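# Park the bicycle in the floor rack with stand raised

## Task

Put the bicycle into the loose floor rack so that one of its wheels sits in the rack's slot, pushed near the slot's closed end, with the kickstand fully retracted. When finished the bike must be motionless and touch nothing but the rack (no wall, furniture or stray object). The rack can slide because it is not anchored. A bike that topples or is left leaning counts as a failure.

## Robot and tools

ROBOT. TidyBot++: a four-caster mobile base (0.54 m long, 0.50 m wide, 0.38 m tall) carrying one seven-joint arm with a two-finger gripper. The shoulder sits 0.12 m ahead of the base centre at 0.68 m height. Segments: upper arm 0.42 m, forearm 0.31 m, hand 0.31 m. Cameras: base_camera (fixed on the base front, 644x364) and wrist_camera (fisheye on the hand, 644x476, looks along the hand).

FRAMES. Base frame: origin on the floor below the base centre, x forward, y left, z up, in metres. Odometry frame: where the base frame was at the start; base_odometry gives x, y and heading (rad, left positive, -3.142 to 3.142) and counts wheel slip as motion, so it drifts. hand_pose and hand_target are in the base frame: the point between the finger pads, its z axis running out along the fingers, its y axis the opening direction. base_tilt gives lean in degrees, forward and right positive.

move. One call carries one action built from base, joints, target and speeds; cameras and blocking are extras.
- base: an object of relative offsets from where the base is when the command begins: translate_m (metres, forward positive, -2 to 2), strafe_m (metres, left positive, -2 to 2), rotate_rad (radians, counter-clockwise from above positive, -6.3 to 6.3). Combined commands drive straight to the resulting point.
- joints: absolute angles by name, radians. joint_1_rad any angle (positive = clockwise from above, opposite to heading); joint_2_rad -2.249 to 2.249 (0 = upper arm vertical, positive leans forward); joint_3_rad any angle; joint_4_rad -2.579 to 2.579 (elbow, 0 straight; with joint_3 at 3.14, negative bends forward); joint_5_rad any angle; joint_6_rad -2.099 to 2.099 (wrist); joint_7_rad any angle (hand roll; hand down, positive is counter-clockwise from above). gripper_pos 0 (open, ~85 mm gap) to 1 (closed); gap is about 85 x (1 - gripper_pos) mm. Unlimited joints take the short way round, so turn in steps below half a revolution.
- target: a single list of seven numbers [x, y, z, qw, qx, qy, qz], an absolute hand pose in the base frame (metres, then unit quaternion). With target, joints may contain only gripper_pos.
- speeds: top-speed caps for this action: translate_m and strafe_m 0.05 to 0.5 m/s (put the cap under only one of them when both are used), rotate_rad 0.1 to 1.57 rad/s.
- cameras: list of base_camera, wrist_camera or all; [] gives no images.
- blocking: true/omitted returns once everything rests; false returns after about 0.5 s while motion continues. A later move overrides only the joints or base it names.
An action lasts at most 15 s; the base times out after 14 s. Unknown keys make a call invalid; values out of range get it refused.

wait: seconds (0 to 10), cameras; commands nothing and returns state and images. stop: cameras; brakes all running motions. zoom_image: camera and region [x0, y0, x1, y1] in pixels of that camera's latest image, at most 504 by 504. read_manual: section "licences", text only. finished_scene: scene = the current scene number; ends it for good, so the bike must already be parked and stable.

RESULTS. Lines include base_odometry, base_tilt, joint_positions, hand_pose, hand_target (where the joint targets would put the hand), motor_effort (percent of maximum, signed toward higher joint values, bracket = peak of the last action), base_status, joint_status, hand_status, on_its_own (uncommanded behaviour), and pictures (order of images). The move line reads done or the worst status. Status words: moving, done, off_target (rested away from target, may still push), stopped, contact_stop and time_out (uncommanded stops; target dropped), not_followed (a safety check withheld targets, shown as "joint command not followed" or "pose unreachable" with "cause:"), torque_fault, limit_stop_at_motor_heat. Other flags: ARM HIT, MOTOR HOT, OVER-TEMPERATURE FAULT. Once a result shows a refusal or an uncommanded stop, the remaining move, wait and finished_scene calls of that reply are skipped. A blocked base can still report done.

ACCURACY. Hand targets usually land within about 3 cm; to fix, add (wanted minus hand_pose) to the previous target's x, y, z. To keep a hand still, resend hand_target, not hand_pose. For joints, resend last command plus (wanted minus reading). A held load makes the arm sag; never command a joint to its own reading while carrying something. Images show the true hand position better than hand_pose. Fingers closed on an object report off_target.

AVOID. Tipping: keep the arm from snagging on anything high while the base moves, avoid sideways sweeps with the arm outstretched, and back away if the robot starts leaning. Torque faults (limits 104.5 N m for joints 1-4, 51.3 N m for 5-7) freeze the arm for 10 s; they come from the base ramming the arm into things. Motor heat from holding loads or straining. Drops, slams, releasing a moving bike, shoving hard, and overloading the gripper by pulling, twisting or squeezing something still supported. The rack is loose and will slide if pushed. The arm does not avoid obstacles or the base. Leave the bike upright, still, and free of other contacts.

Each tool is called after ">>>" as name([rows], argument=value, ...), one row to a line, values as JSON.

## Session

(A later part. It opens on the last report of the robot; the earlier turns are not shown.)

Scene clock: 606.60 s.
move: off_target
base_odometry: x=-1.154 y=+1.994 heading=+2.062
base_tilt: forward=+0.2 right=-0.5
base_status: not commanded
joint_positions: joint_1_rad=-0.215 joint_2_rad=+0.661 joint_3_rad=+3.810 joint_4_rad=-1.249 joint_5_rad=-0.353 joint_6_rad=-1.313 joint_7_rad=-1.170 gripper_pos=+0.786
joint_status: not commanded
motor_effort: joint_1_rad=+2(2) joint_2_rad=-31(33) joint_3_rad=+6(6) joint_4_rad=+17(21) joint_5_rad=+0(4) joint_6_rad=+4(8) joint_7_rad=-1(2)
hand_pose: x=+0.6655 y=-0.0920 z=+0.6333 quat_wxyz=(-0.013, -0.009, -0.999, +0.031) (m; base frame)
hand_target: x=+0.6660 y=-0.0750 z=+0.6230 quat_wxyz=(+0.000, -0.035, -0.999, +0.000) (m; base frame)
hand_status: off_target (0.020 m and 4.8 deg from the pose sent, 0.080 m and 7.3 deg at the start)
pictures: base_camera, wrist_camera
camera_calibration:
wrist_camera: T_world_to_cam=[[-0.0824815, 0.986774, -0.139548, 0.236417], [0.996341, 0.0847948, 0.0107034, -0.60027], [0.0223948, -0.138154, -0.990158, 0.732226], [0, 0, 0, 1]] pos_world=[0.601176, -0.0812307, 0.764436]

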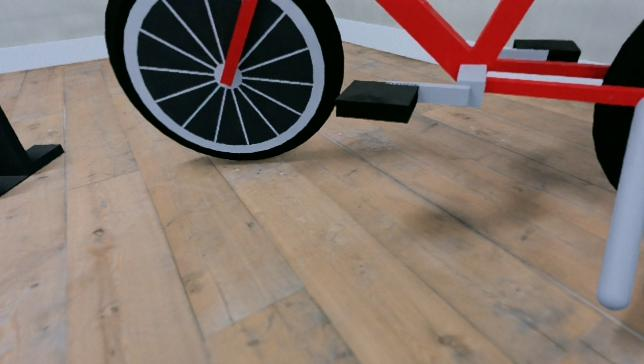

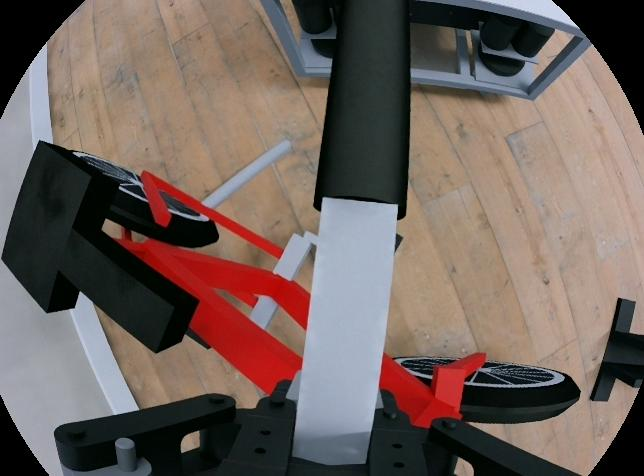

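>>> move(target=[0.668,-0.058,0.623,0,-0.182,-0.983,0], cameras=["base_camera"])

>>> move(base={"translate_m":-0.075,"strafe_m":-0.25}, speeds={"strafe_m":0.12})

Scene clock: 612.00 s.
move: off_target
base_odometry: x=-1.154 y=+1.994 heading=+2.062
base_tilt: forward=+0.2 right=-0.5
base_status: not commanded
joint_positions: joint_1_rad=-0.259 joint_2_rad=+0.663 joint_3_rad=+3.838 joint_4_rad=-1.244 joint_5_rad=-0.374 joint_6_rad=-1.370 joint_7_rad=-1.436 gripper_pos=+0.786
joint_status: not commanded
motor_effort: joint_1_rad=+4(4) joint_2_rad=-28(33) joint_3_rad=+6(7) joint_4_rad=+15(17) joint_5_rad=-4(4) joint_6_rad=+8(10) joint_7_rad=-2(3)
hand_pose: x=+0.6558 y=-0.0682 z=+0.6364 quat_wxyz=(+0.003, -0.133, -0.991, +0.020) (m; base frame)
hand_target: x=+0.6680 y=-0.0580 z=+0.6230 quat_wxyz=(+0.000, -0.182, -0.983, +0.000) (m; base frame)
hand_status: off_target (0.021 m and 6.2 deg from the pose sent, 0.036 m and 20.3 deg at the start)
pictures: base_camera

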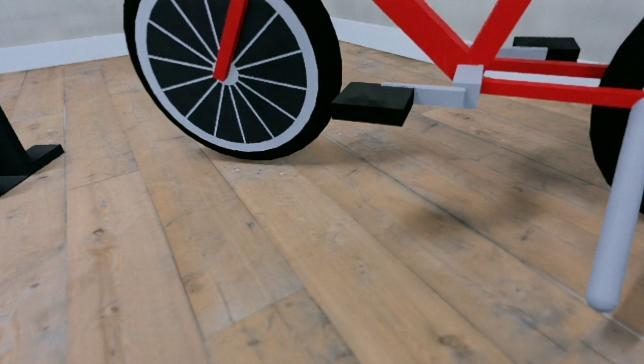

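Scene clock: 615.07 s.
move: done
base_odometry: x=-0.898 y=+2.046 heading=+2.062
base_tilt: forward=+0.2 right=-0.5
base_status: done
joint_positions: joint_1_rad=-0.255 joint_2_rad=+0.669 joint_3_rad=+3.845 joint_4_rad=-1.232 joint_5_rad=-0.391 joint_6_rad=-1.379 joint_7_rad=-1.450 gripper_pos=+0.786
joint_status: not commanded
motor_effort: joint_1_rad=+1(8) joint_2_rad=-29(31) joint_3_rad=+4(8) joint_4_rad=+14(16) joint_5_rad=-3(6) joint_6_rad=+3(8) joint_7_rad=+1(2)
hand_pose: x=+0.6588 y=-0.0678 z=+0.6373 quat_wxyz=(+0.001, -0.144, -0.989, +0.015) (m; base frame)
hand_target: x=+0.6680 y=-0.0580 z=+0.6230 quat_wxyz=(+0.000, -0.182, -0.983, +0.000) (m; base frame)
hand_status: not commanded
pictures: base_camera, wrist_camera
camera_calibration:
wrist_camera: T_world_to_cam=[[0.182421, 0.977506, -0.105855, 0.0158919], [0.982741, -0.184635, -0.0114281, -0.59086], [-0.0307156, -0.101943, -0.994316, 0.779695], [0, 0, 0, 1]] pos_world=[0.601712, -0.0451436, 0.770193]

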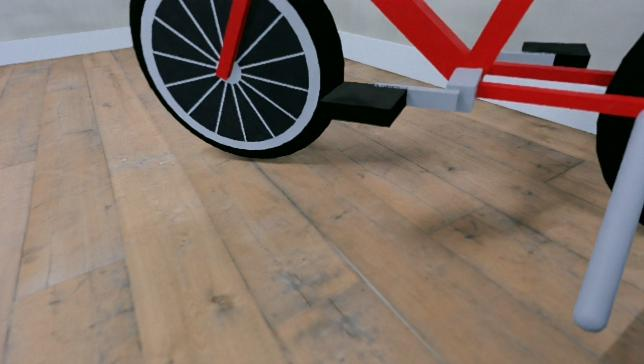

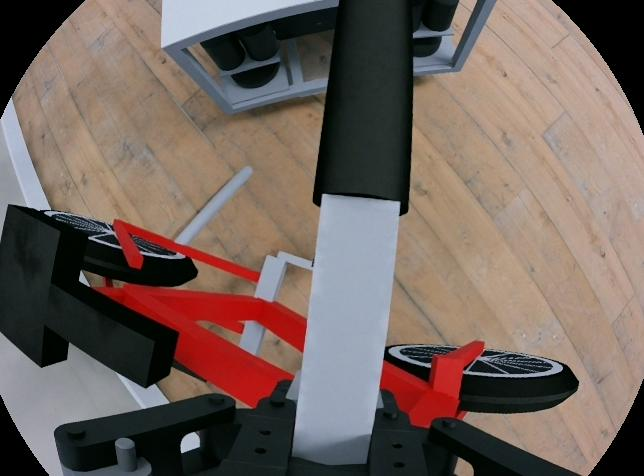

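>>> move(target=[0.666,-0.069,0.623,0,-0.061,-0.998,0], cameras=[])

>>> move(base={"translate_m":0.0135,"strafe_m":0.25}, speeds={"strafe_m":0.12})

>>> zoom_image(camera="wrist_camera", region=[480, 270, 644, 430])

Scene clock: 618.27 s.
move: off_target
base_odometry: x=-0.898 y=+2.046 heading=+2.062
base_tilt: forward=+0.2 right=-0.5
base_status: not commanded
joint_positions: joint_1_rad=-0.220 joint_2_rad=+0.670 joint_3_rad=+3.829 joint_4_rad=-1.230 joint_5_rad=-0.391 joint_6_rad=-1.354 joint_7_rad=-1.304 gripper_pos=+0.786
joint_status: not commanded
motor_effort: joint_1_rad=+0(2) joint_2_rad=-31(34) joint_3_rad=+3(4) joint_4_rad=+14(15) joint_5_rad=-5(6) joint_6_rad=+1(4) joint_7_rad=+1(3)
hand_pose: x=+0.6649 y=-0.0826 z=+0.6356 quat_wxyz=(-0.008, -0.082, -0.996, +0.014) (m; base frame)
hand_target: x=+0.6660 y=-0.0690 z=+0.6230 quat_wxyz=(+0.000, -0.061, -0.998, +0.000) (m; base frame)
hand_status: off_target (0.019 m and 3.1 deg from the pose sent, 0.016 m and 9.7 deg at the start)
pictures: none
No camera images: "cameras" was empty.

Scene clock: 621.27 s.
move: done
base_odometry: x=-1.125 y=+1.940 heading=+2.062
base_tilt: forward=+0.2 right=-0.6
base_status: done
joint_positions: joint_1_rad=-0.224 joint_2_rad=+0.679 joint_3_rad=+3.823 joint_4_rad=-1.230 joint_5_rad=-0.389 joint_6_rad=-1.351 joint_7_rad=-1.304 gripper_pos=+0.786
joint_status: not commanded
motor_effort: joint_1_rad=+0(5) joint_2_rad=-33(36) joint_3_rad=+3(6) joint_4_rad=+15(17) joint_5_rad=-5(7) joint_6_rad=+0(3) joint_7_rad=+1(2)
hand_pose: x=+0.6658 y=-0.0788 z=+0.6303 quat_wxyz=(-0.005, -0.077, -0.997, +0.016) (m; base frame)
hand_target: x=+0.6660 y=-0.0690 z=+0.6230 quat_wxyz=(+0.000, -0.061, -0.998, +0.000) (m; base frame)
hand_status: not commanded
pictures: base_camera, wrist_camera
camera_calibration:
wrist_camera: T_world_to_cam=[[0.0511869, 0.992848, -0.107853, 0.114488], [0.998666, -0.0516272, -0.00129205, -0.606381], [-0.00685097, -0.107643, -0.994166, 0.755454], [0, 0, 0, 1]] pos_world=[0.604887, -0.0636553, 0.762612]

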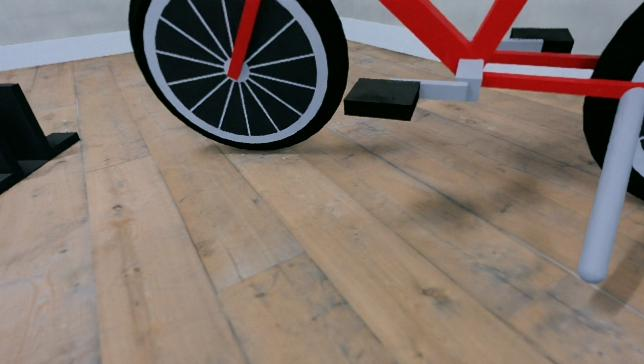

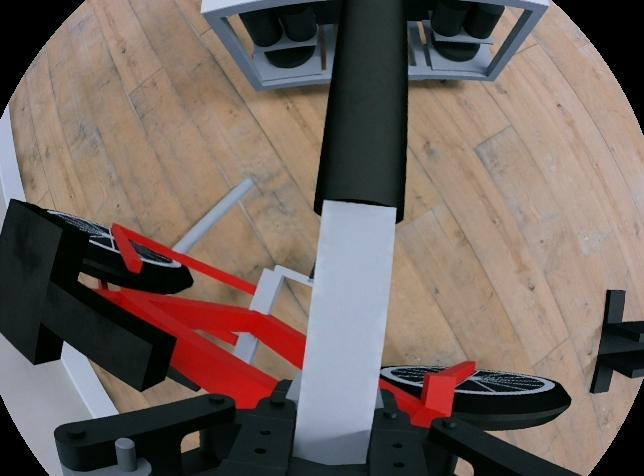

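Scaled by 3.073.

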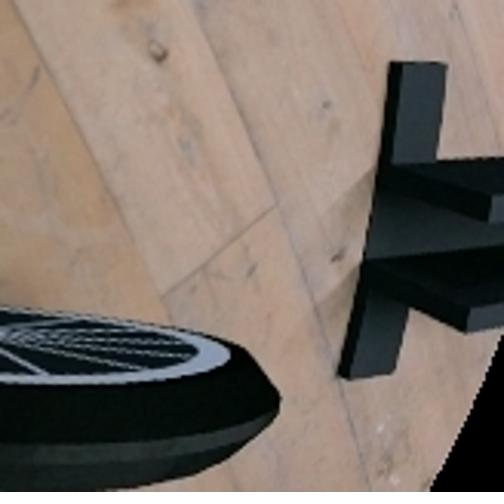

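>>> zoom_image(camera="wrist_camera", region=[260, 180, 460, 476])

>>> zoom_image(camera="base_camera", region=[100, 0, 400, 180])

Scaled by 1.703.

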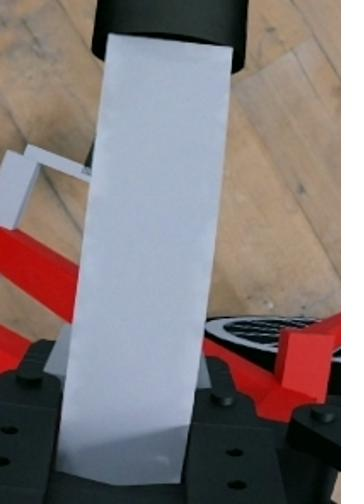

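Scaled by 1.680.

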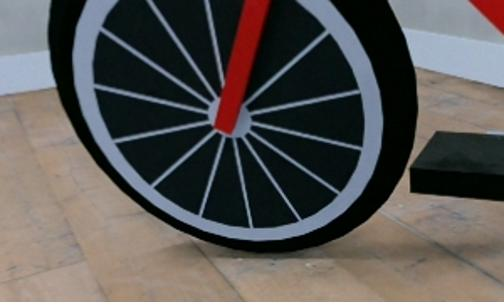

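>>> zoom_image(camera="wrist_camera", region=[0, 180, 240, 420])

Scaled by 2.100.

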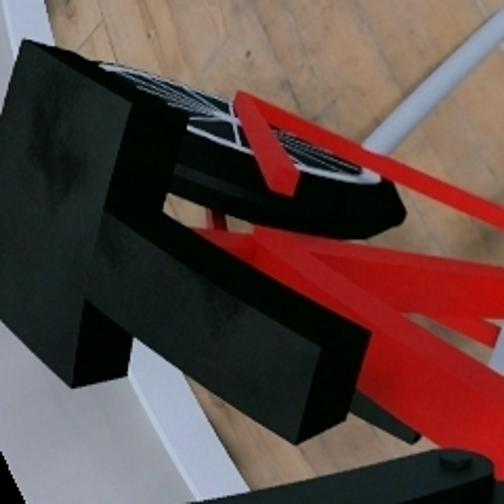

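>>> move(target=[0.704,-0.065,0.623,0,-0.191,-0.982,0], cameras=[])

>>> move(base={"translate_m":-0.063,"strafe_m":-0.19}, speeds={"strafe_m":0.12})

Scene clock: 631.73 s.
move: off_target
base_odometry: x=-1.125 y=+1.940 heading=+2.062
base_tilt: forward=+0.2 right=-0.5
base_status: not commanded
joint_positions: joint_1_rad=+0.287 joint_2_rad=+0.731 joint_3_rad=+2.698 joint_4_rad=-1.054 joint_5_rad=+0.295 joint_6_rad=-1.405 joint_7_rad=-1.953 gripper_pos=+0.786
joint_status: not commanded
motor_effort: joint_1_rad=+4(5) joint_2_rad=-31(33) joint_3_rad=-3(4) joint_4_rad=+20(20) joint_5_rad=-3(7) joint_6_rad=+9(9) joint_7_rad=-1(2)
hand_pose: x=+0.6959 y=-0.0470 z=+0.6381 quat_wxyz=(-0.004, -0.140, -0.990, +0.000) (m; base frame)
hand_target: x=+0.7040 y=-0.0650 z=+0.6230 quat_wxyz=(+0.000, -0.191, -0.982, +0.000) (m; base frame)
hand_status: off_target (0.025 m and 5.9 deg from the pose sent, 0.041 m and 13.3 deg at the start)
pictures: none
No camera images: "cameras" was empty.

Scene clock: 634.37 s.
move: done
base_odometry: x=-0.927 y=+1.974 heading=+2.062
base_tilt: forward=+0.2 right=-0.5
base_status: done
joint_positions: joint_1_rad=+0.316 joint_2_rad=+0.737 joint_3_rad=+2.687 joint_4_rad=-1.041 joint_5_rad=+0.305 joint_6_rad=-1.412 joint_7_rad=-1.969 gripper_pos=+0.786
joint_status: not commanded
motor_effort: joint_1_rad=+2(9) joint_2_rad=-32(33) joint_3_rad=-4(7) joint_4_rad=+17(19) joint_5_rad=-1(4) joint_6_rad=+4(9) joint_7_rad=+1(1)
hand_pose: x=+0.6975 y=-0.0631 z=+0.6395 quat_wxyz=(-0.006, -0.160, -0.987, +0.000) (m; base frame)
hand_target: x=+0.7040 y=-0.0650 z=+0.6230 quat_wxyz=(+0.000, -0.191, -0.982, +0.000) (m; base frame)
hand_status: not commanded
pictures: base_camera, wrist_camera
camera_calibration:
wrist_camera: T_world_to_cam=[[0.215194, 0.973644, -0.0755577, -0.0379788], [0.976465, -0.215668, 0.00191714, -0.634059], [-0.0144288, -0.074192, -0.99714, 0.77582], [0, 0, 0, 1]] pos_world=[0.638504, -0.0422091, 0.771947]

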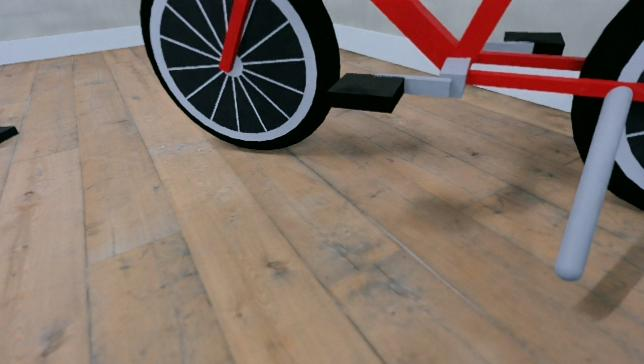

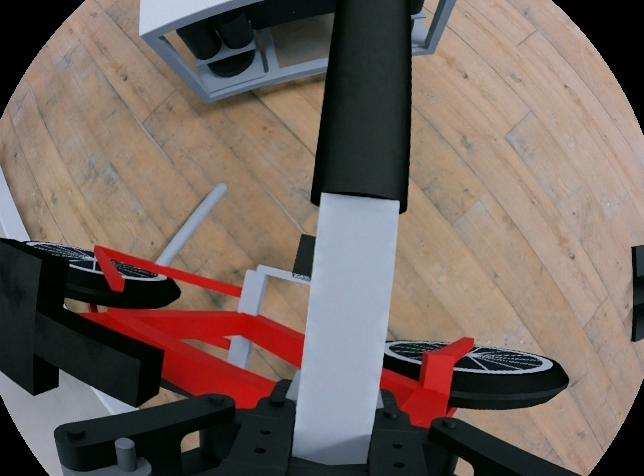

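>>> zoom_image(camera="wrist_camera", region=[480, 220, 644, 430])

Scaled by 2.400.

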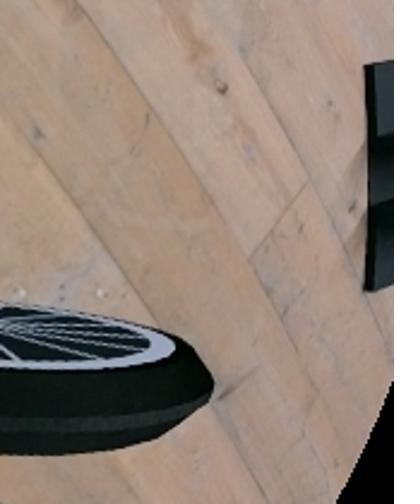

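>>> move(target=[0.702,-0.081,0.623,0,0.0349,-0.9994,0], cameras=[])

>>> move(base={"translate_m":-0.006,"strafe_m":0.25}, speeds={"strafe_m":0.12})

>>> zoom_image(camera="wrist_camera", region=[440, 220, 644, 430])

Scene clock: 639.57 s.
move: off_target
base_odometry: x=-0.927 y=+1.974 heading=+2.062
base_tilt: forward=+0.2 right=-0.5
base_status: not commanded
joint_positions: joint_1_rad=+0.367 joint_2_rad=+0.760 joint_3_rad=+2.630 joint_4_rad=-1.030 joint_5_rad=+0.376 joint_6_rad=-1.412 joint_7_rad=-1.653 gripper_pos=+0.786
joint_status: not commanded
motor_effort: joint_1_rad=+0(2) joint_2_rad=-35(36) joint_3_rad=-8(8) joint_4_rad=+16(17) joint_5_rad=-5(5) joint_6_rad=+0(4) joint_7_rad=+2(2)
hand_pose: x=+0.7015 y=-0.0888 z=+0.6353 quat_wxyz=(-0.010, -0.004, -1.000, +0.013) (m; base frame)
hand_target: x=+0.7020 y=-0.0810 z=+0.6230 quat_wxyz=(+0.000, +0.035, -0.999, +0.000) (m; base frame)
hand_status: off_target (0.015 m and 4.8 deg from the pose sent, 0.025 m and 22.4 deg at the start)
pictures: none
No camera images: "cameras" was empty.

Scene clock: 642.67 s.
move: done
base_odometry: x=-1.145 y=+1.850 heading=+2.062
base_tilt: forward=+0.2 right=-0.5
base_status: done
joint_positions: joint_1_rad=+0.368 joint_2_rad=+0.768 joint_3_rad=+2.624 joint_4_rad=-1.029 joint_5_rad=+0.382 joint_6_rad=-1.412 joint_7_rad=-1.653 gripper_pos=+0.786
joint_status: not commanded
motor_effort: joint_1_rad=+0(6) joint_2_rad=-36(37) joint_3_rad=-8(10) joint_4_rad=+17(18) joint_5_rad=-6(7) joint_6_rad=+3(3) joint_7_rad=+1(2)
hand_pose: x=+0.7019 y=-0.0886 z=+0.6315 quat_wxyz=(-0.007, -0.002, -1.000, +0.013) (m; base frame)
hand_target: x=+0.7020 y=-0.0810 z=+0.6230 quat_wxyz=(+0.000, +0.035, -0.999, +0.000) (m; base frame)
hand_status: not commanded
pictures: base_camera, wrist_camera
camera_calibration:
wrist_camera: T_world_to_cam=[[-0.0990453, 0.989705, -0.103312, 0.224805], [0.995008, 0.0997779, 0.00193497, -0.628932], [0.0122233, -0.102604, -0.994647, 0.743238], [0, 0, 0, 1]] pos_world=[0.638974, -0.0834778, 0.763701]

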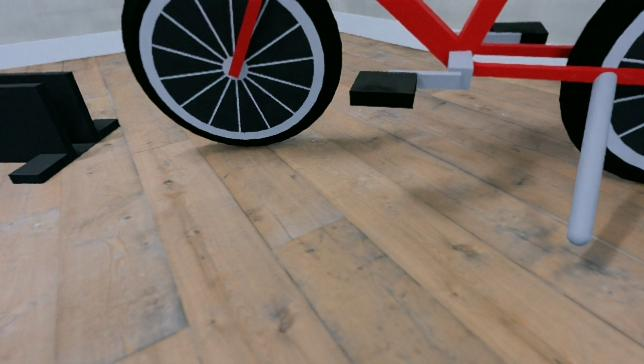

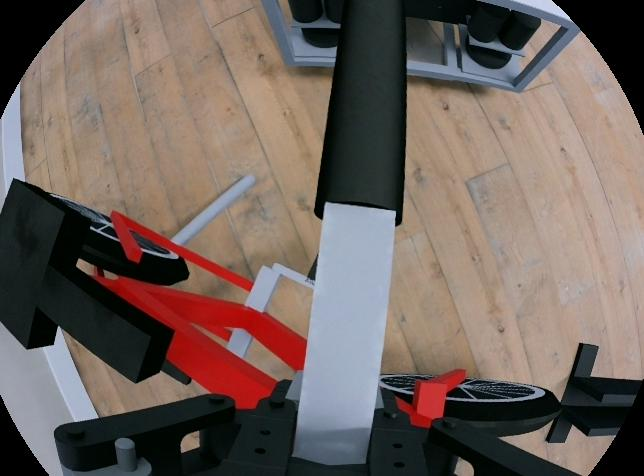

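Scaled by 2.400.

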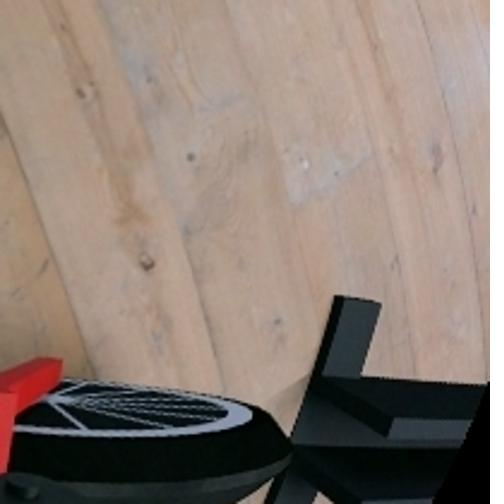

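>>> zoom_image(camera="base_camera", region=[0, 40, 300, 200])

Scaled by 1.680.

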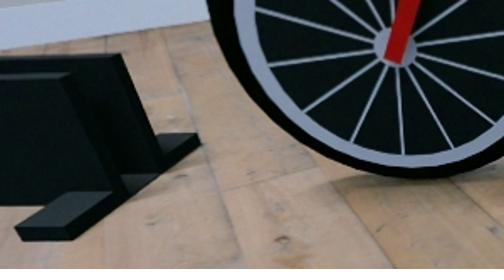

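>>> move(target=[0.702,-0.081,0.600,0,0.0349,-0.9994,0], cameras=["base_camera"])

>>> zoom_image(camera="base_camera", region=[0, 40, 300, 200])

Scene clock: 648.57 s.
move: off_target
base_odometry: x=-1.145 y=+1.850 heading=+2.062
base_tilt: forward=+0.2 right=-0.5
base_status: not commanded
joint_positions: joint_1_rad=+0.375 joint_2_rad=+0.765 joint_3_rad=+2.613 joint_4_rad=-1.041 joint_5_rad=+0.391 joint_6_rad=-1.402 joint_7_rad=-1.653 gripper_pos=+0.786
joint_status: not commanded
motor_effort: joint_1_rad=+1(1) joint_2_rad=-29(35) joint_3_rad=-6(8) joint_4_rad=+14(18) joint_5_rad=-5(6) joint_6_rad=+2(3) joint_7_rad=+1(1)
hand_pose: x=+0.7009 y=-0.0891 z=+0.6307 quat_wxyz=(-0.009, +0.002, -1.000, +0.014) (m; base frame)
hand_target: x=+0.7020 y=-0.0810 z=+0.6000 quat_wxyz=(+0.000, +0.035, -0.999, +0.000) (m; base frame)
hand_status: off_target (0.032 m and 4.3 deg from the pose sent, 0.032 m and 4.5 deg at the start)
pictures: base_camera

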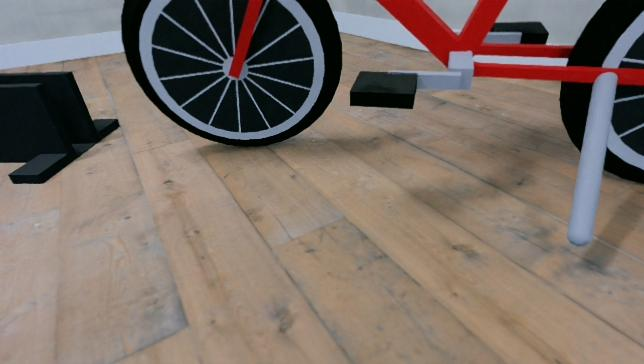

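Scaled by 1.680.

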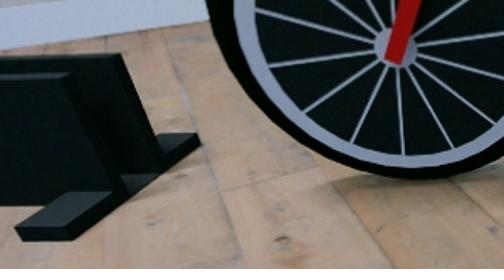

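>>> move(target=[0.717,-0.079,0.61,0,0.0,-1.0,0], cameras=[])

>>> move(base={"translate_m":0.006,"strafe_m":0.1}, speeds={"strafe_m":0.1})

>>> zoom_image(camera="wrist_camera", region=[420, 260, 644, 476])

>>> zoom_image(camera="base_camera", region=[0, 40, 300, 240])

Scene clock: 652.63 s.
move: off_target
base_odometry: x=-1.145 y=+1.850 heading=+2.062
base_tilt: forward=+0.2 right=-0.5
base_status: not commanded
joint_positions: joint_1_rad=+0.357 joint_2_rad=+0.788 joint_3_rad=+2.621 joint_4_rad=-0.986 joint_5_rad=+0.391 joint_6_rad=-1.413 joint_7_rad=-1.653 gripper_pos=+0.786
joint_status: not commanded
motor_effort: joint_1_rad=+0(2) joint_2_rad=-33(34) joint_3_rad=-6(7) joint_4_rad=+16(17) joint_5_rad=-3(6) joint_6_rad=+4(5) joint_7_rad=+0(1)
hand_pose: x=+0.7162 y=-0.0872 z=+0.6331 quat_wxyz=(-0.018, -0.002, -1.000, +0.012) (m; base frame)
hand_target: x=+0.7170 y=-0.0790 z=+0.6100 quat_wxyz=(+0.000, +0.000, -1.000, +0.000) (m; base frame)
hand_status: off_target (0.025 m and 2.5 deg from the pose sent, 0.028 m and 1.9 deg at the start)
pictures: none
No camera images: "cameras" was empty.

Scene clock: 654.53 s.
move: done
base_odometry: x=-1.236 y=+1.808 heading=+2.062
base_tilt: forward=+0.2 right=-0.5
base_status: done
joint_positions: joint_1_rad=+0.332 joint_2_rad=+0.789 joint_3_rad=+2.625 joint_4_rad=-0.985 joint_5_rad=+0.390 joint_6_rad=-1.413 joint_7_rad=-1.653 gripper_pos=+0.786
joint_status: not commanded
motor_effort: joint_1_rad=+0(6) joint_2_rad=-32(34) joint_3_rad=-4(8) joint_4_rad=+15(17) joint_5_rad=+1(4) joint_6_rad=+4(6) joint_7_rad=-1(1)
hand_pose: x=+0.7185 y=-0.0745 z=+0.6328 quat_wxyz=(-0.018, +0.009, -1.000, +0.013) (m; base frame)
hand_target: x=+0.7170 y=-0.0790 z=+0.6100 quat_wxyz=(+0.000, +0.000, -1.000, +0.000) (m; base frame)
hand_status: not commanded
pictures: base_camera, wrist_camera
camera_calibration:
wrist_camera: T_world_to_cam=[[-0.117415, 0.987374, -0.106331, 0.22756], [0.99244, 0.120517, 0.0232144, -0.656995], [0.035736, -0.102801, -0.99406, 0.728496], [0, 0, 0, 1]] pos_world=[0.652713, -0.070617, 0.763617]

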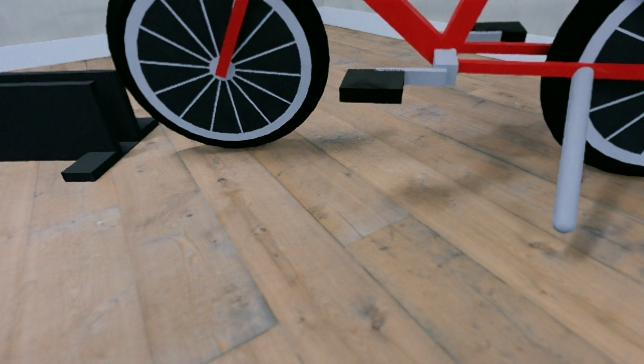

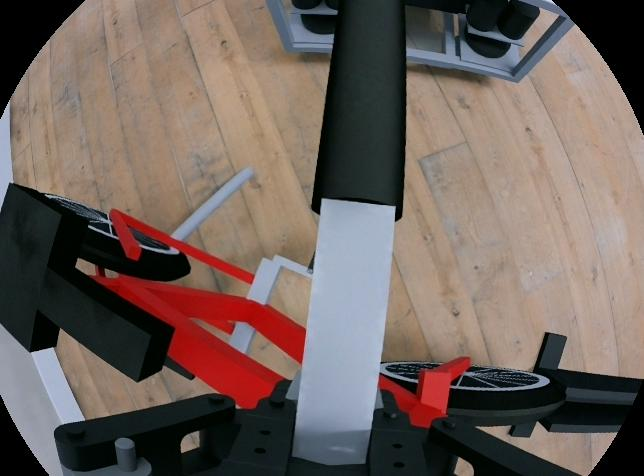

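Scaled by 2.250.

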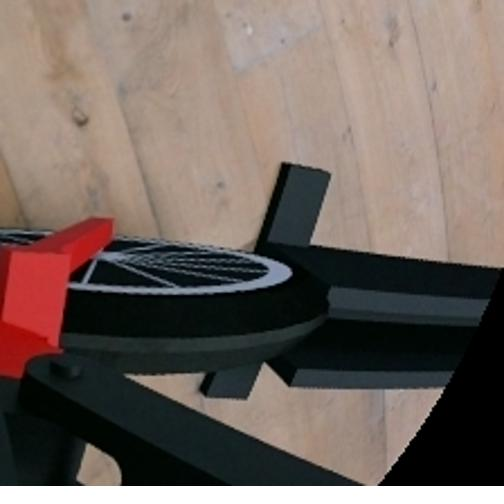

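Scaled by 1.680.

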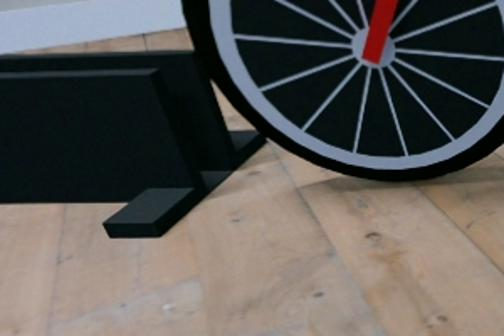

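>>> move(target=[0.717,-0.079,0.61,0,0.0611,-0.9981,0], cameras=[])

>>> move(base={"translate_m":0.016,"strafe_m":-0.15}, speeds={"strafe_m":0.12}, cameras=[])

>>> move(target=[0.717,-0.079,0.61,0,-0.07,-0.9975,0])

>>> zoom_image(camera="wrist_camera", region=[440, 240, 644, 450])

Scene clock: 660.67 s.
move: off_target
base_odometry: x=-1.236 y=+1.808 heading=+2.062
base_tilt: forward=+0.2 right=-0.5
base_status: not commanded
joint_positions: joint_1_rad=-0.084 joint_2_rad=+0.777 joint_3_rad=+3.663 joint_4_rad=-0.986 joint_5_rad=-0.335 joint_6_rad=-1.413 joint_7_rad=-1.158 gripper_pos=+0.786
joint_status: not commanded
motor_effort: joint_1_rad=+0(3) joint_2_rad=-36(37) joint_3_rad=+4(4) joint_4_rad=+18(19) joint_5_rad=-1(2) joint_6_rad=+4(6) joint_7_rad=+0(1)
hand_pose: x=+0.7217 y=-0.0935 z=+0.6310 quat_wxyz=(-0.016, +0.034, -0.999, +0.019) (m; base frame)
hand_target: x=+0.7170 y=-0.0790 z=+0.6100 quat_wxyz=(+0.000, +0.061, -0.998, +0.000) (m; base frame)
hand_status: off_target (0.026 m and 4.2 deg from the pose sent, 0.023 m and 6.5 deg at the start)
pictures: none
No camera images: "cameras" was empty.

Scene clock: 662.73 s.
move: done
base_odometry: x=-1.111 y=+1.893 heading=+2.062
base_tilt: forward=+0.2 right=-0.5
base_status: done
joint_positions: joint_1_rad=-0.089 joint_2_rad=+0.777 joint_3_rad=+3.679 joint_4_rad=-0.987 joint_5_rad=-0.341 joint_6_rad=-1.413 joint_7_rad=-1.154 gripper_pos=+0.786
joint_status: not commanded
motor_effort: joint_1_rad=+0(6) joint_2_rad=-34(36) joint_3_rad=+4(5) joint_4_rad=+17(18) joint_5_rad=-1(3) joint_6_rad=+4(6) joint_7_rad=+1(1)
hand_pose: x=+0.7217 y=-0.0958 z=+0.6321 quat_wxyz=(-0.017, +0.032, -0.999, +0.022) (m; base frame)
hand_target: x=+0.7170 y=-0.0790 z=+0.6100 quat_wxyz=(+0.000, +0.061, -0.998, +0.000) (m; base frame)
hand_status: not commanded
pictures: none
No camera images: "cameras" was empty.

Scene clock: 663.47 s.
move: off_target
base_odometry: x=-1.111 y=+1.893 heading=+2.062
base_tilt: forward=+0.2 right=-0.5
base_status: not commanded
joint_positions: joint_1_rad=-0.115 joint_2_rad=+0.778 joint_3_rad=+3.715 joint_4_rad=-0.987 joint_5_rad=-0.365 joint_6_rad=-1.418 joint_7_rad=-1.291 gripper_pos=+0.786
joint_status: not commanded
motor_effort: joint_1_rad=+1(2) joint_2_rad=-34(36) joint_3_rad=+5(5) joint_4_rad=+17(18) joint_5_rad=-3(3) joint_6_rad=+6(7) joint_7_rad=-2(2)
hand_pose: x=+0.7233 y=-0.0890 z=+0.6346 quat_wxyz=(-0.021, -0.037, -0.999, +0.021) (m; base frame)
hand_target: x=+0.7170 y=-0.0790 z=+0.6100 quat_wxyz=(+0.000, -0.070, -0.998, +0.000) (m; base frame)
hand_status: off_target (0.027 m and 5.1 deg from the pose sent, 0.028 m and 12.2 deg at the start)
pictures: base_camera, wrist_camera
camera_calibration:
wrist_camera: T_world_to_cam=[[-0.0264751, 0.992204, -0.121779, 0.187165], [0.999104, 0.0302876, 0.0295626, -0.676882], [0.0330206, -0.120887, -0.992117, 0.727694], [0, 0, 0, 1]] pos_world=[0.657202, -0.0772361, 0.76476]

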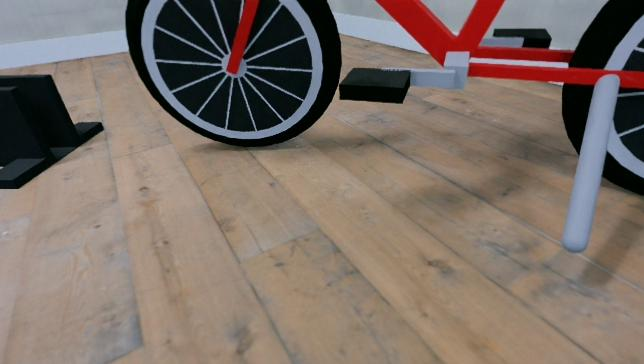

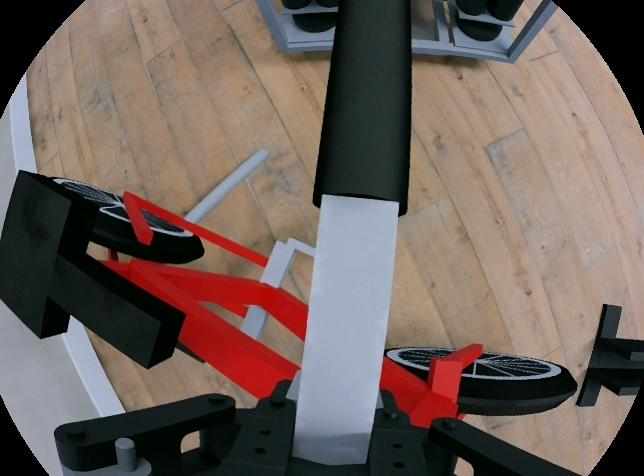

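Scaled by 2.400.

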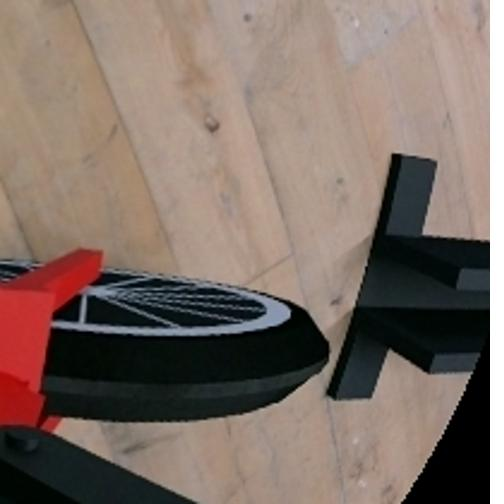

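>>> move(base={"translate_m":0.009,"strafe_m":0.13}, speeds={"strafe_m":0.1})

>>> zoom_image(camera="wrist_camera", region=[440, 280, 644, 476])

>>> zoom_image(camera="base_camera", region=[0, 40, 300, 240])

Scene clock: 667.33 s.
move: done
base_odometry: x=-1.230 y=+1.840 heading=+2.062
base_tilt: forward=+0.2 right=-0.5
base_status: done
joint_positions: joint_1_rad=-0.128 joint_2_rad=+0.781 joint_3_rad=+3.725 joint_4_rad=-0.988 joint_5_rad=-0.374 joint_6_rad=-1.418 joint_7_rad=-1.291 gripper_pos=+0.786
joint_status: not commanded
motor_effort: joint_1_rad=+1(5) joint_2_rad=-35(36) joint_3_rad=+2(6) joint_4_rad=+14(18) joint_5_rad=-5(5) joint_6_rad=+0(7) joint_7_rad=+0(2)
hand_pose: x=+0.7243 y=-0.0840 z=+0.6337 quat_wxyz=(-0.021, -0.035, -0.999, +0.021) (m; base frame)
hand_target: x=+0.7170 y=-0.0790 z=+0.6100 quat_wxyz=(+0.000, -0.070, -0.998, +0.000) (m; base frame)
hand_status: not commanded
pictures: base_camera, wrist_camera
camera_calibration:
wrist_camera: T_world_to_cam=[[-0.0303711, 0.992142, -0.121377, 0.184585], [0.998973, 0.0342155, 0.0297153, -0.677727], [0.0336348, -0.12035, -0.992162, 0.726971], [0, 0, 0, 1]] pos_world=[0.658185, -0.0724552, 0.763816]

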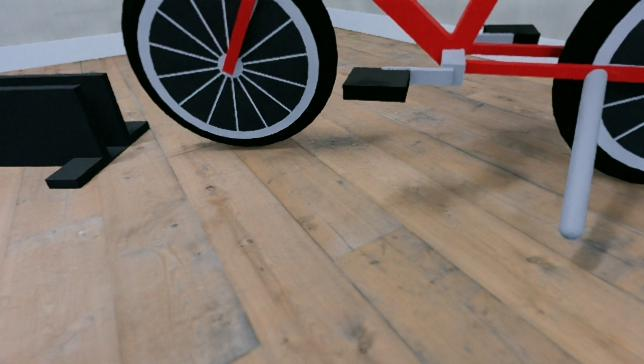

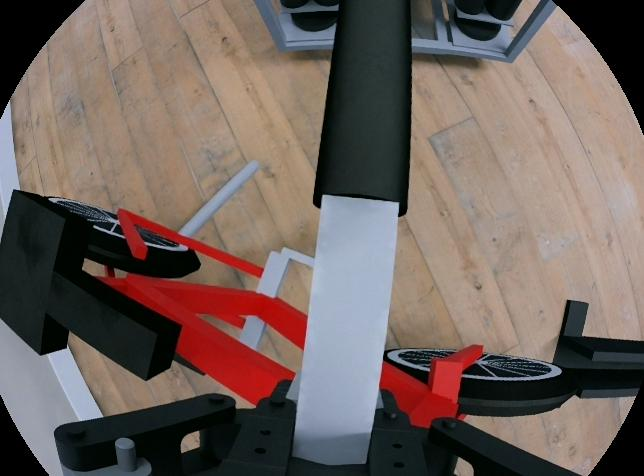

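Scaled by 2.471.

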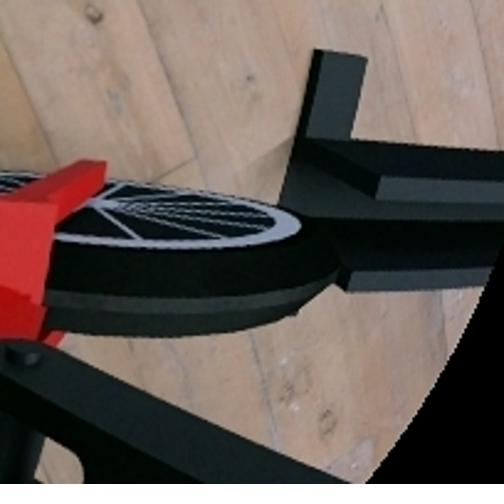

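Scaled by 1.680.

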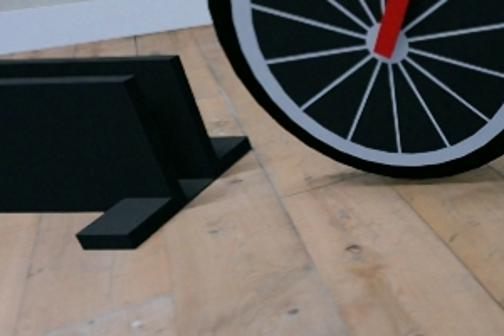

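>>> move(base={"translate_m":0.007,"strafe_m":0.12}, speeds={"strafe_m":0.08})

>>> zoom_image(camera="wrist_camera", region=[440, 280, 644, 476])

>>> zoom_image(camera="base_camera", region=[0, 0, 300, 240])

Scene clock: 671.23 s.
move: done
base_odometry: x=-1.340 y=+1.790 heading=+2.062
base_tilt: forward=+0.2 right=-0.5
base_status: done
joint_positions: joint_1_rad=-0.126 joint_2_rad=+0.783 joint_3_rad=+3.730 joint_4_rad=-0.989 joint_5_rad=-0.378 joint_6_rad=-1.420 joint_7_rad=-1.291 gripper_pos=+0.786
joint_status: not commanded
motor_effort: joint_1_rad=+0(4) joint_2_rad=-36(37) joint_3_rad=+2(5) joint_4_rad=+14(18) joint_5_rad=-4(5) joint_6_rad=+1(6) joint_7_rad=+0(1)
hand_pose: x=+0.7234 y=-0.0854 z=+0.6325 quat_wxyz=(-0.020, -0.038, -0.999, +0.020) (m; base frame)
hand_target: x=+0.7170 y=-0.0790 z=+0.6100 quat_wxyz=(+0.000, -0.070, -0.998, +0.000) (m; base frame)
hand_status: not commanded
pictures: base_camera, wrist_camera
camera_calibration:
wrist_camera: T_world_to_cam=[[-0.0250704, 0.992547, -0.119255, 0.180691], [0.999234, 0.028466, 0.0268555, -0.675613], [0.03005, -0.118491, -0.9925, 0.728617], [0, 0, 0, 1]] pos_world=[0.65773, -0.0737777, 0.762845]

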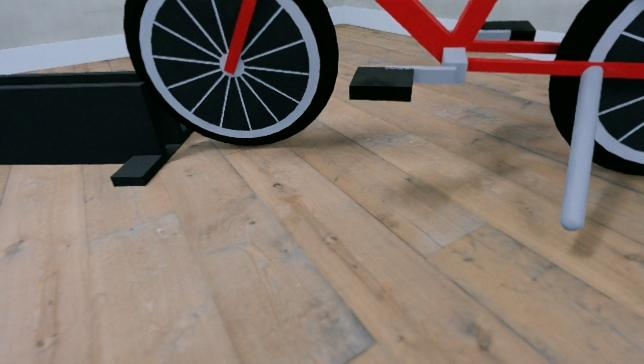

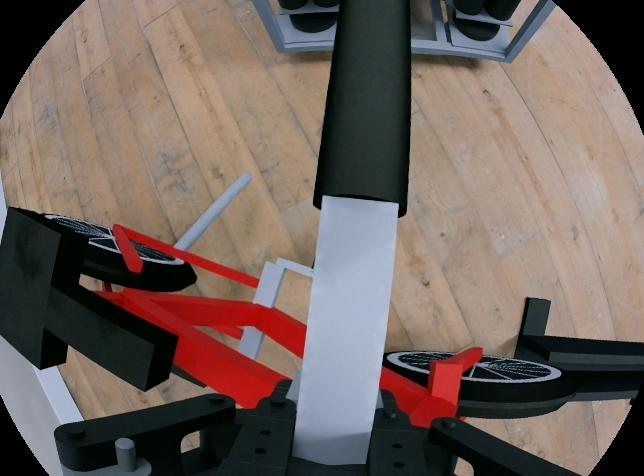

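Scaled by 2.471.

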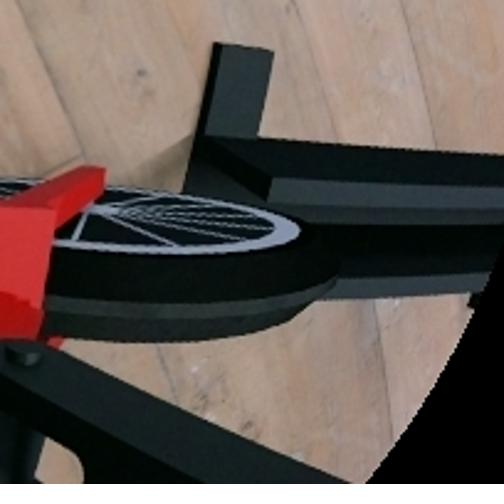

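Scaled by 1.680.

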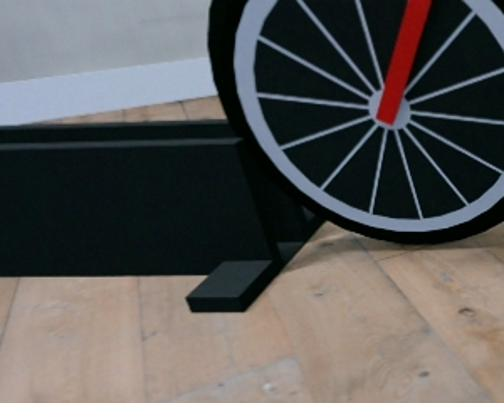

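>>> move(base={"translate_m":0.009,"strafe_m":0.12}, speeds={"strafe_m":0.08})

>>> zoom_image(camera="wrist_camera", region=[440, 280, 644, 476])

>>> zoom_image(camera="base_camera", region=[0, 0, 300, 240])

Scene clock: 675.10 s.
move: done
base_odometry: x=-1.450 y=+1.741 heading=+2.062
base_tilt: forward=+0.2 right=-0.5
base_status: done
joint_positions: joint_1_rad=-0.087 joint_2_rad=+0.784 joint_3_rad=+3.739 joint_4_rad=-0.992 joint_5_rad=-0.381 joint_6_rad=-1.422 joint_7_rad=-1.291 gripper_pos=+0.787
joint_status: not commanded
motor_effort: joint_1_rad=-5(8) joint_2_rad=-33(36) joint_3_rad=+2(4) joint_4_rad=+18(19) joint_5_rad=-2(6) joint_6_rad=+3(6) joint_7_rad=+1(2)
hand_pose: x=+0.7176 y=-0.1123 z=+0.6318 quat_wxyz=(-0.017, -0.061, -0.998, +0.022) (m; base frame)
hand_target: x=+0.7170 y=-0.0790 z=+0.6100 quat_wxyz=(+0.000, -0.070, -0.998, +0.000) (m; base frame)
hand_status: not commanded
pictures: base_camera, wrist_camera
camera_calibration:
wrist_camera: T_world_to_cam=[[0.0216443, 0.992428, -0.120903, 0.174642], [0.999559, -0.0190208, 0.0228113, -0.671981], [0.0203389, -0.121343, -0.992402, 0.731511], [0, 0, 0, 1]] pos_world=[0.653026, -0.0973376, 0.762397]

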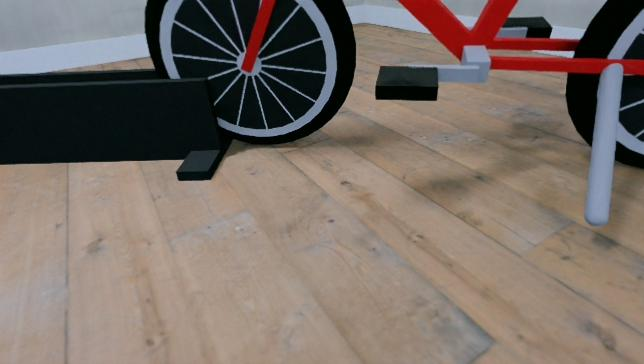

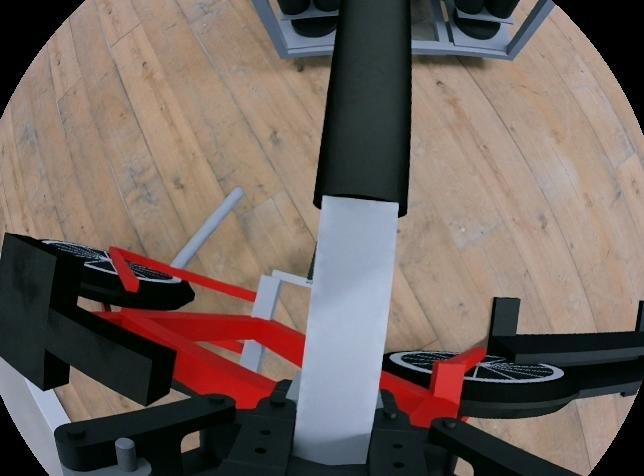

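Scaled by 2.471.

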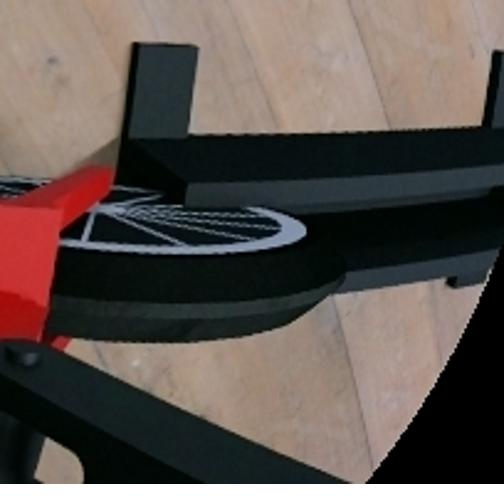

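Scaled by 1.680.

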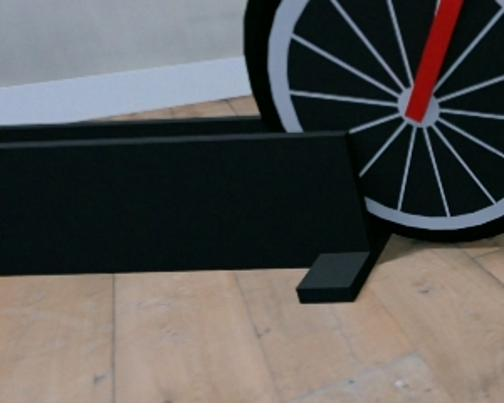

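>>> move(target=[0.700,-0.085,0.61,0,-0.065,-0.9979,0])

>>> zoom_image(camera="wrist_camera", region=[440, 280, 644, 476])

Scene clock: 679.07 s.
move: off_target
base_odometry: x=-1.450 y=+1.741 heading=+2.062
base_tilt: forward=+0.2 right=-0.5
base_status: not commanded
joint_positions: joint_1_rad=-0.105 joint_2_rad=+0.760 joint_3_rad=+3.752 joint_4_rad=-1.053 joint_5_rad=-0.382 joint_6_rad=-1.405 joint_7_rad=-1.291 gripper_pos=+0.787
joint_status: not commanded
motor_effort: joint_1_rad=-3(5) joint_2_rad=-32(34) joint_3_rad=+1(2) joint_4_rad=+14(18) joint_5_rad=-2(4) joint_6_rad=-1(3) joint_7_rad=+3(3)
hand_pose: x=+0.7032 y=-0.1097 z=+0.6293 quat_wxyz=(-0.011, -0.069, -0.997, +0.019) (m; base frame)
hand_target: x=+0.7000 y=-0.0850 z=+0.6100 quat_wxyz=(+0.000, -0.065, -0.998, +0.000) (m; base frame)
hand_status: off_target (0.031 m and 2.5 deg from the pose sent, 0.039 m and 3.2 deg at the start)
pictures: base_camera, wrist_camera
camera_calibration:
wrist_camera: T_world_to_cam=[[0.0352917, 0.992723, -0.115133, 0.158882], [0.999351, -0.0342316, 0.0111726, -0.651706], [0.00715011, -0.115453, -0.993287, 0.740148], [0, 0, 0, 1]] pos_world=[0.640384, -0.0945827, 0.760754]

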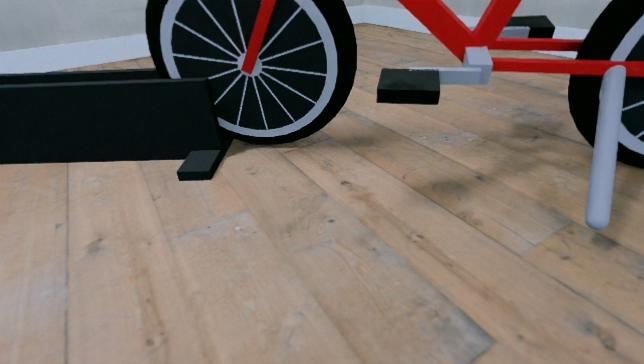

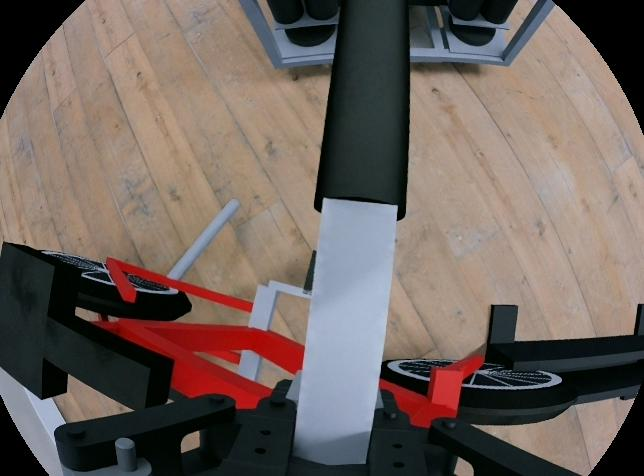

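Scaled by 2.471.

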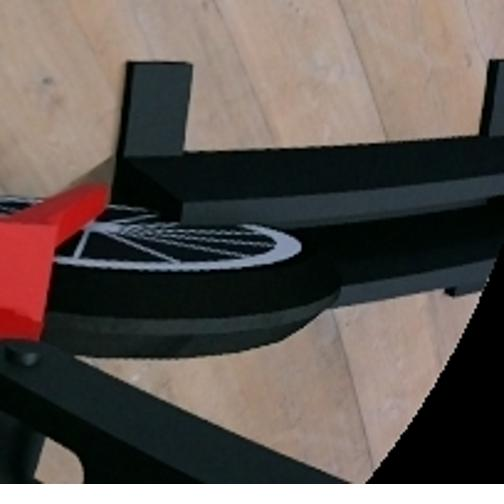

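>>> move(target=[0.690,-0.088,0.61,0,-0.0175,-0.9998,0])

>>> zoom_image(camera="wrist_camera", region=[440, 280, 644, 476])

Scene clock: 691.80 s.
move: off_target
base_odometry: x=-1.450 y=+1.741 heading=+2.062
base_tilt: forward=+0.2 right=-0.5
base_status: not commanded
joint_positions: joint_1_rad=-0.110 joint_2_rad=+0.742 joint_3_rad=+3.757 joint_4_rad=-1.097 joint_5_rad=-0.382 joint_6_rad=-1.383 joint_7_rad=-1.269 gripper_pos=+0.787
joint_status: not commanded
motor_effort: joint_1_rad=-2(3) joint_2_rad=-33(33) joint_3_rad=+1(1) joint_4_rad=+13(14) joint_5_rad=-3(4) joint_6_rad=-4(5) joint_7_rad=+5(8)
hand_pose: x=+0.6948 y=-0.1113 z=+0.6276 quat_wxyz=(-0.011, -0.065, -0.998, +0.017) (m; base frame)
hand_target: x=+0.6900 y=-0.0880 z=+0.6100 quat_wxyz=(+0.000, -0.017, -1.000, +0.000) (m; base frame)
hand_status: off_target (0.030 m and 5.9 deg from the pose sent, 0.032 m and 6.4 deg at the start)
pictures: base_camera, wrist_camera
camera_calibration:
wrist_camera: T_world_to_cam=[[0.0278884, 0.993425, -0.111038, 0.163293], [0.99958, -0.0268447, 0.0108838, -0.642482], [0.00783142, -0.111295, -0.993757, 0.738584], [0, 0, 0, 1]] pos_world=[0.631874, -0.0972657, 0.759097]

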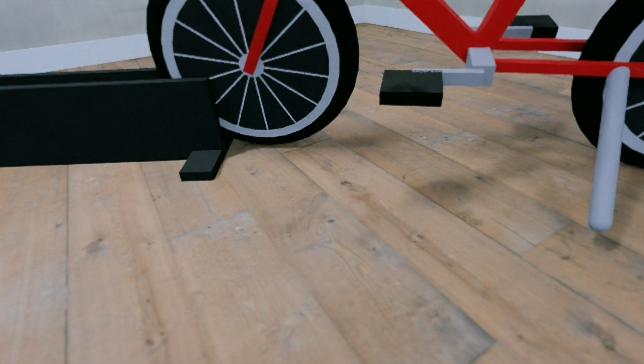

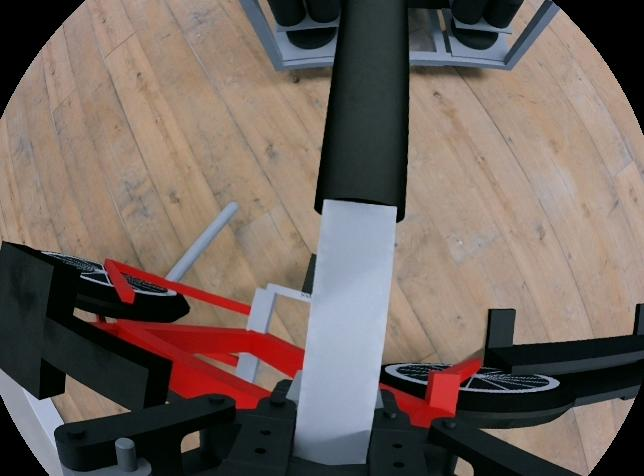

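Scaled by 2.471.

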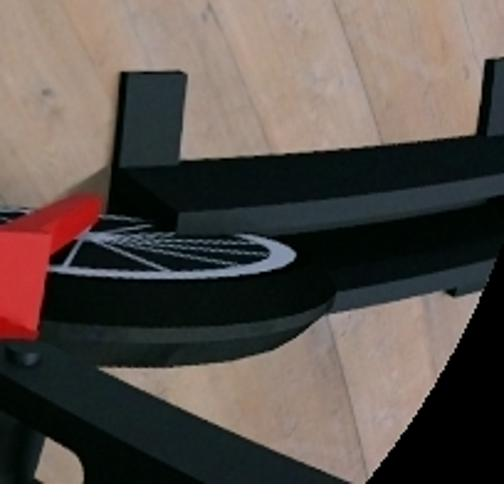

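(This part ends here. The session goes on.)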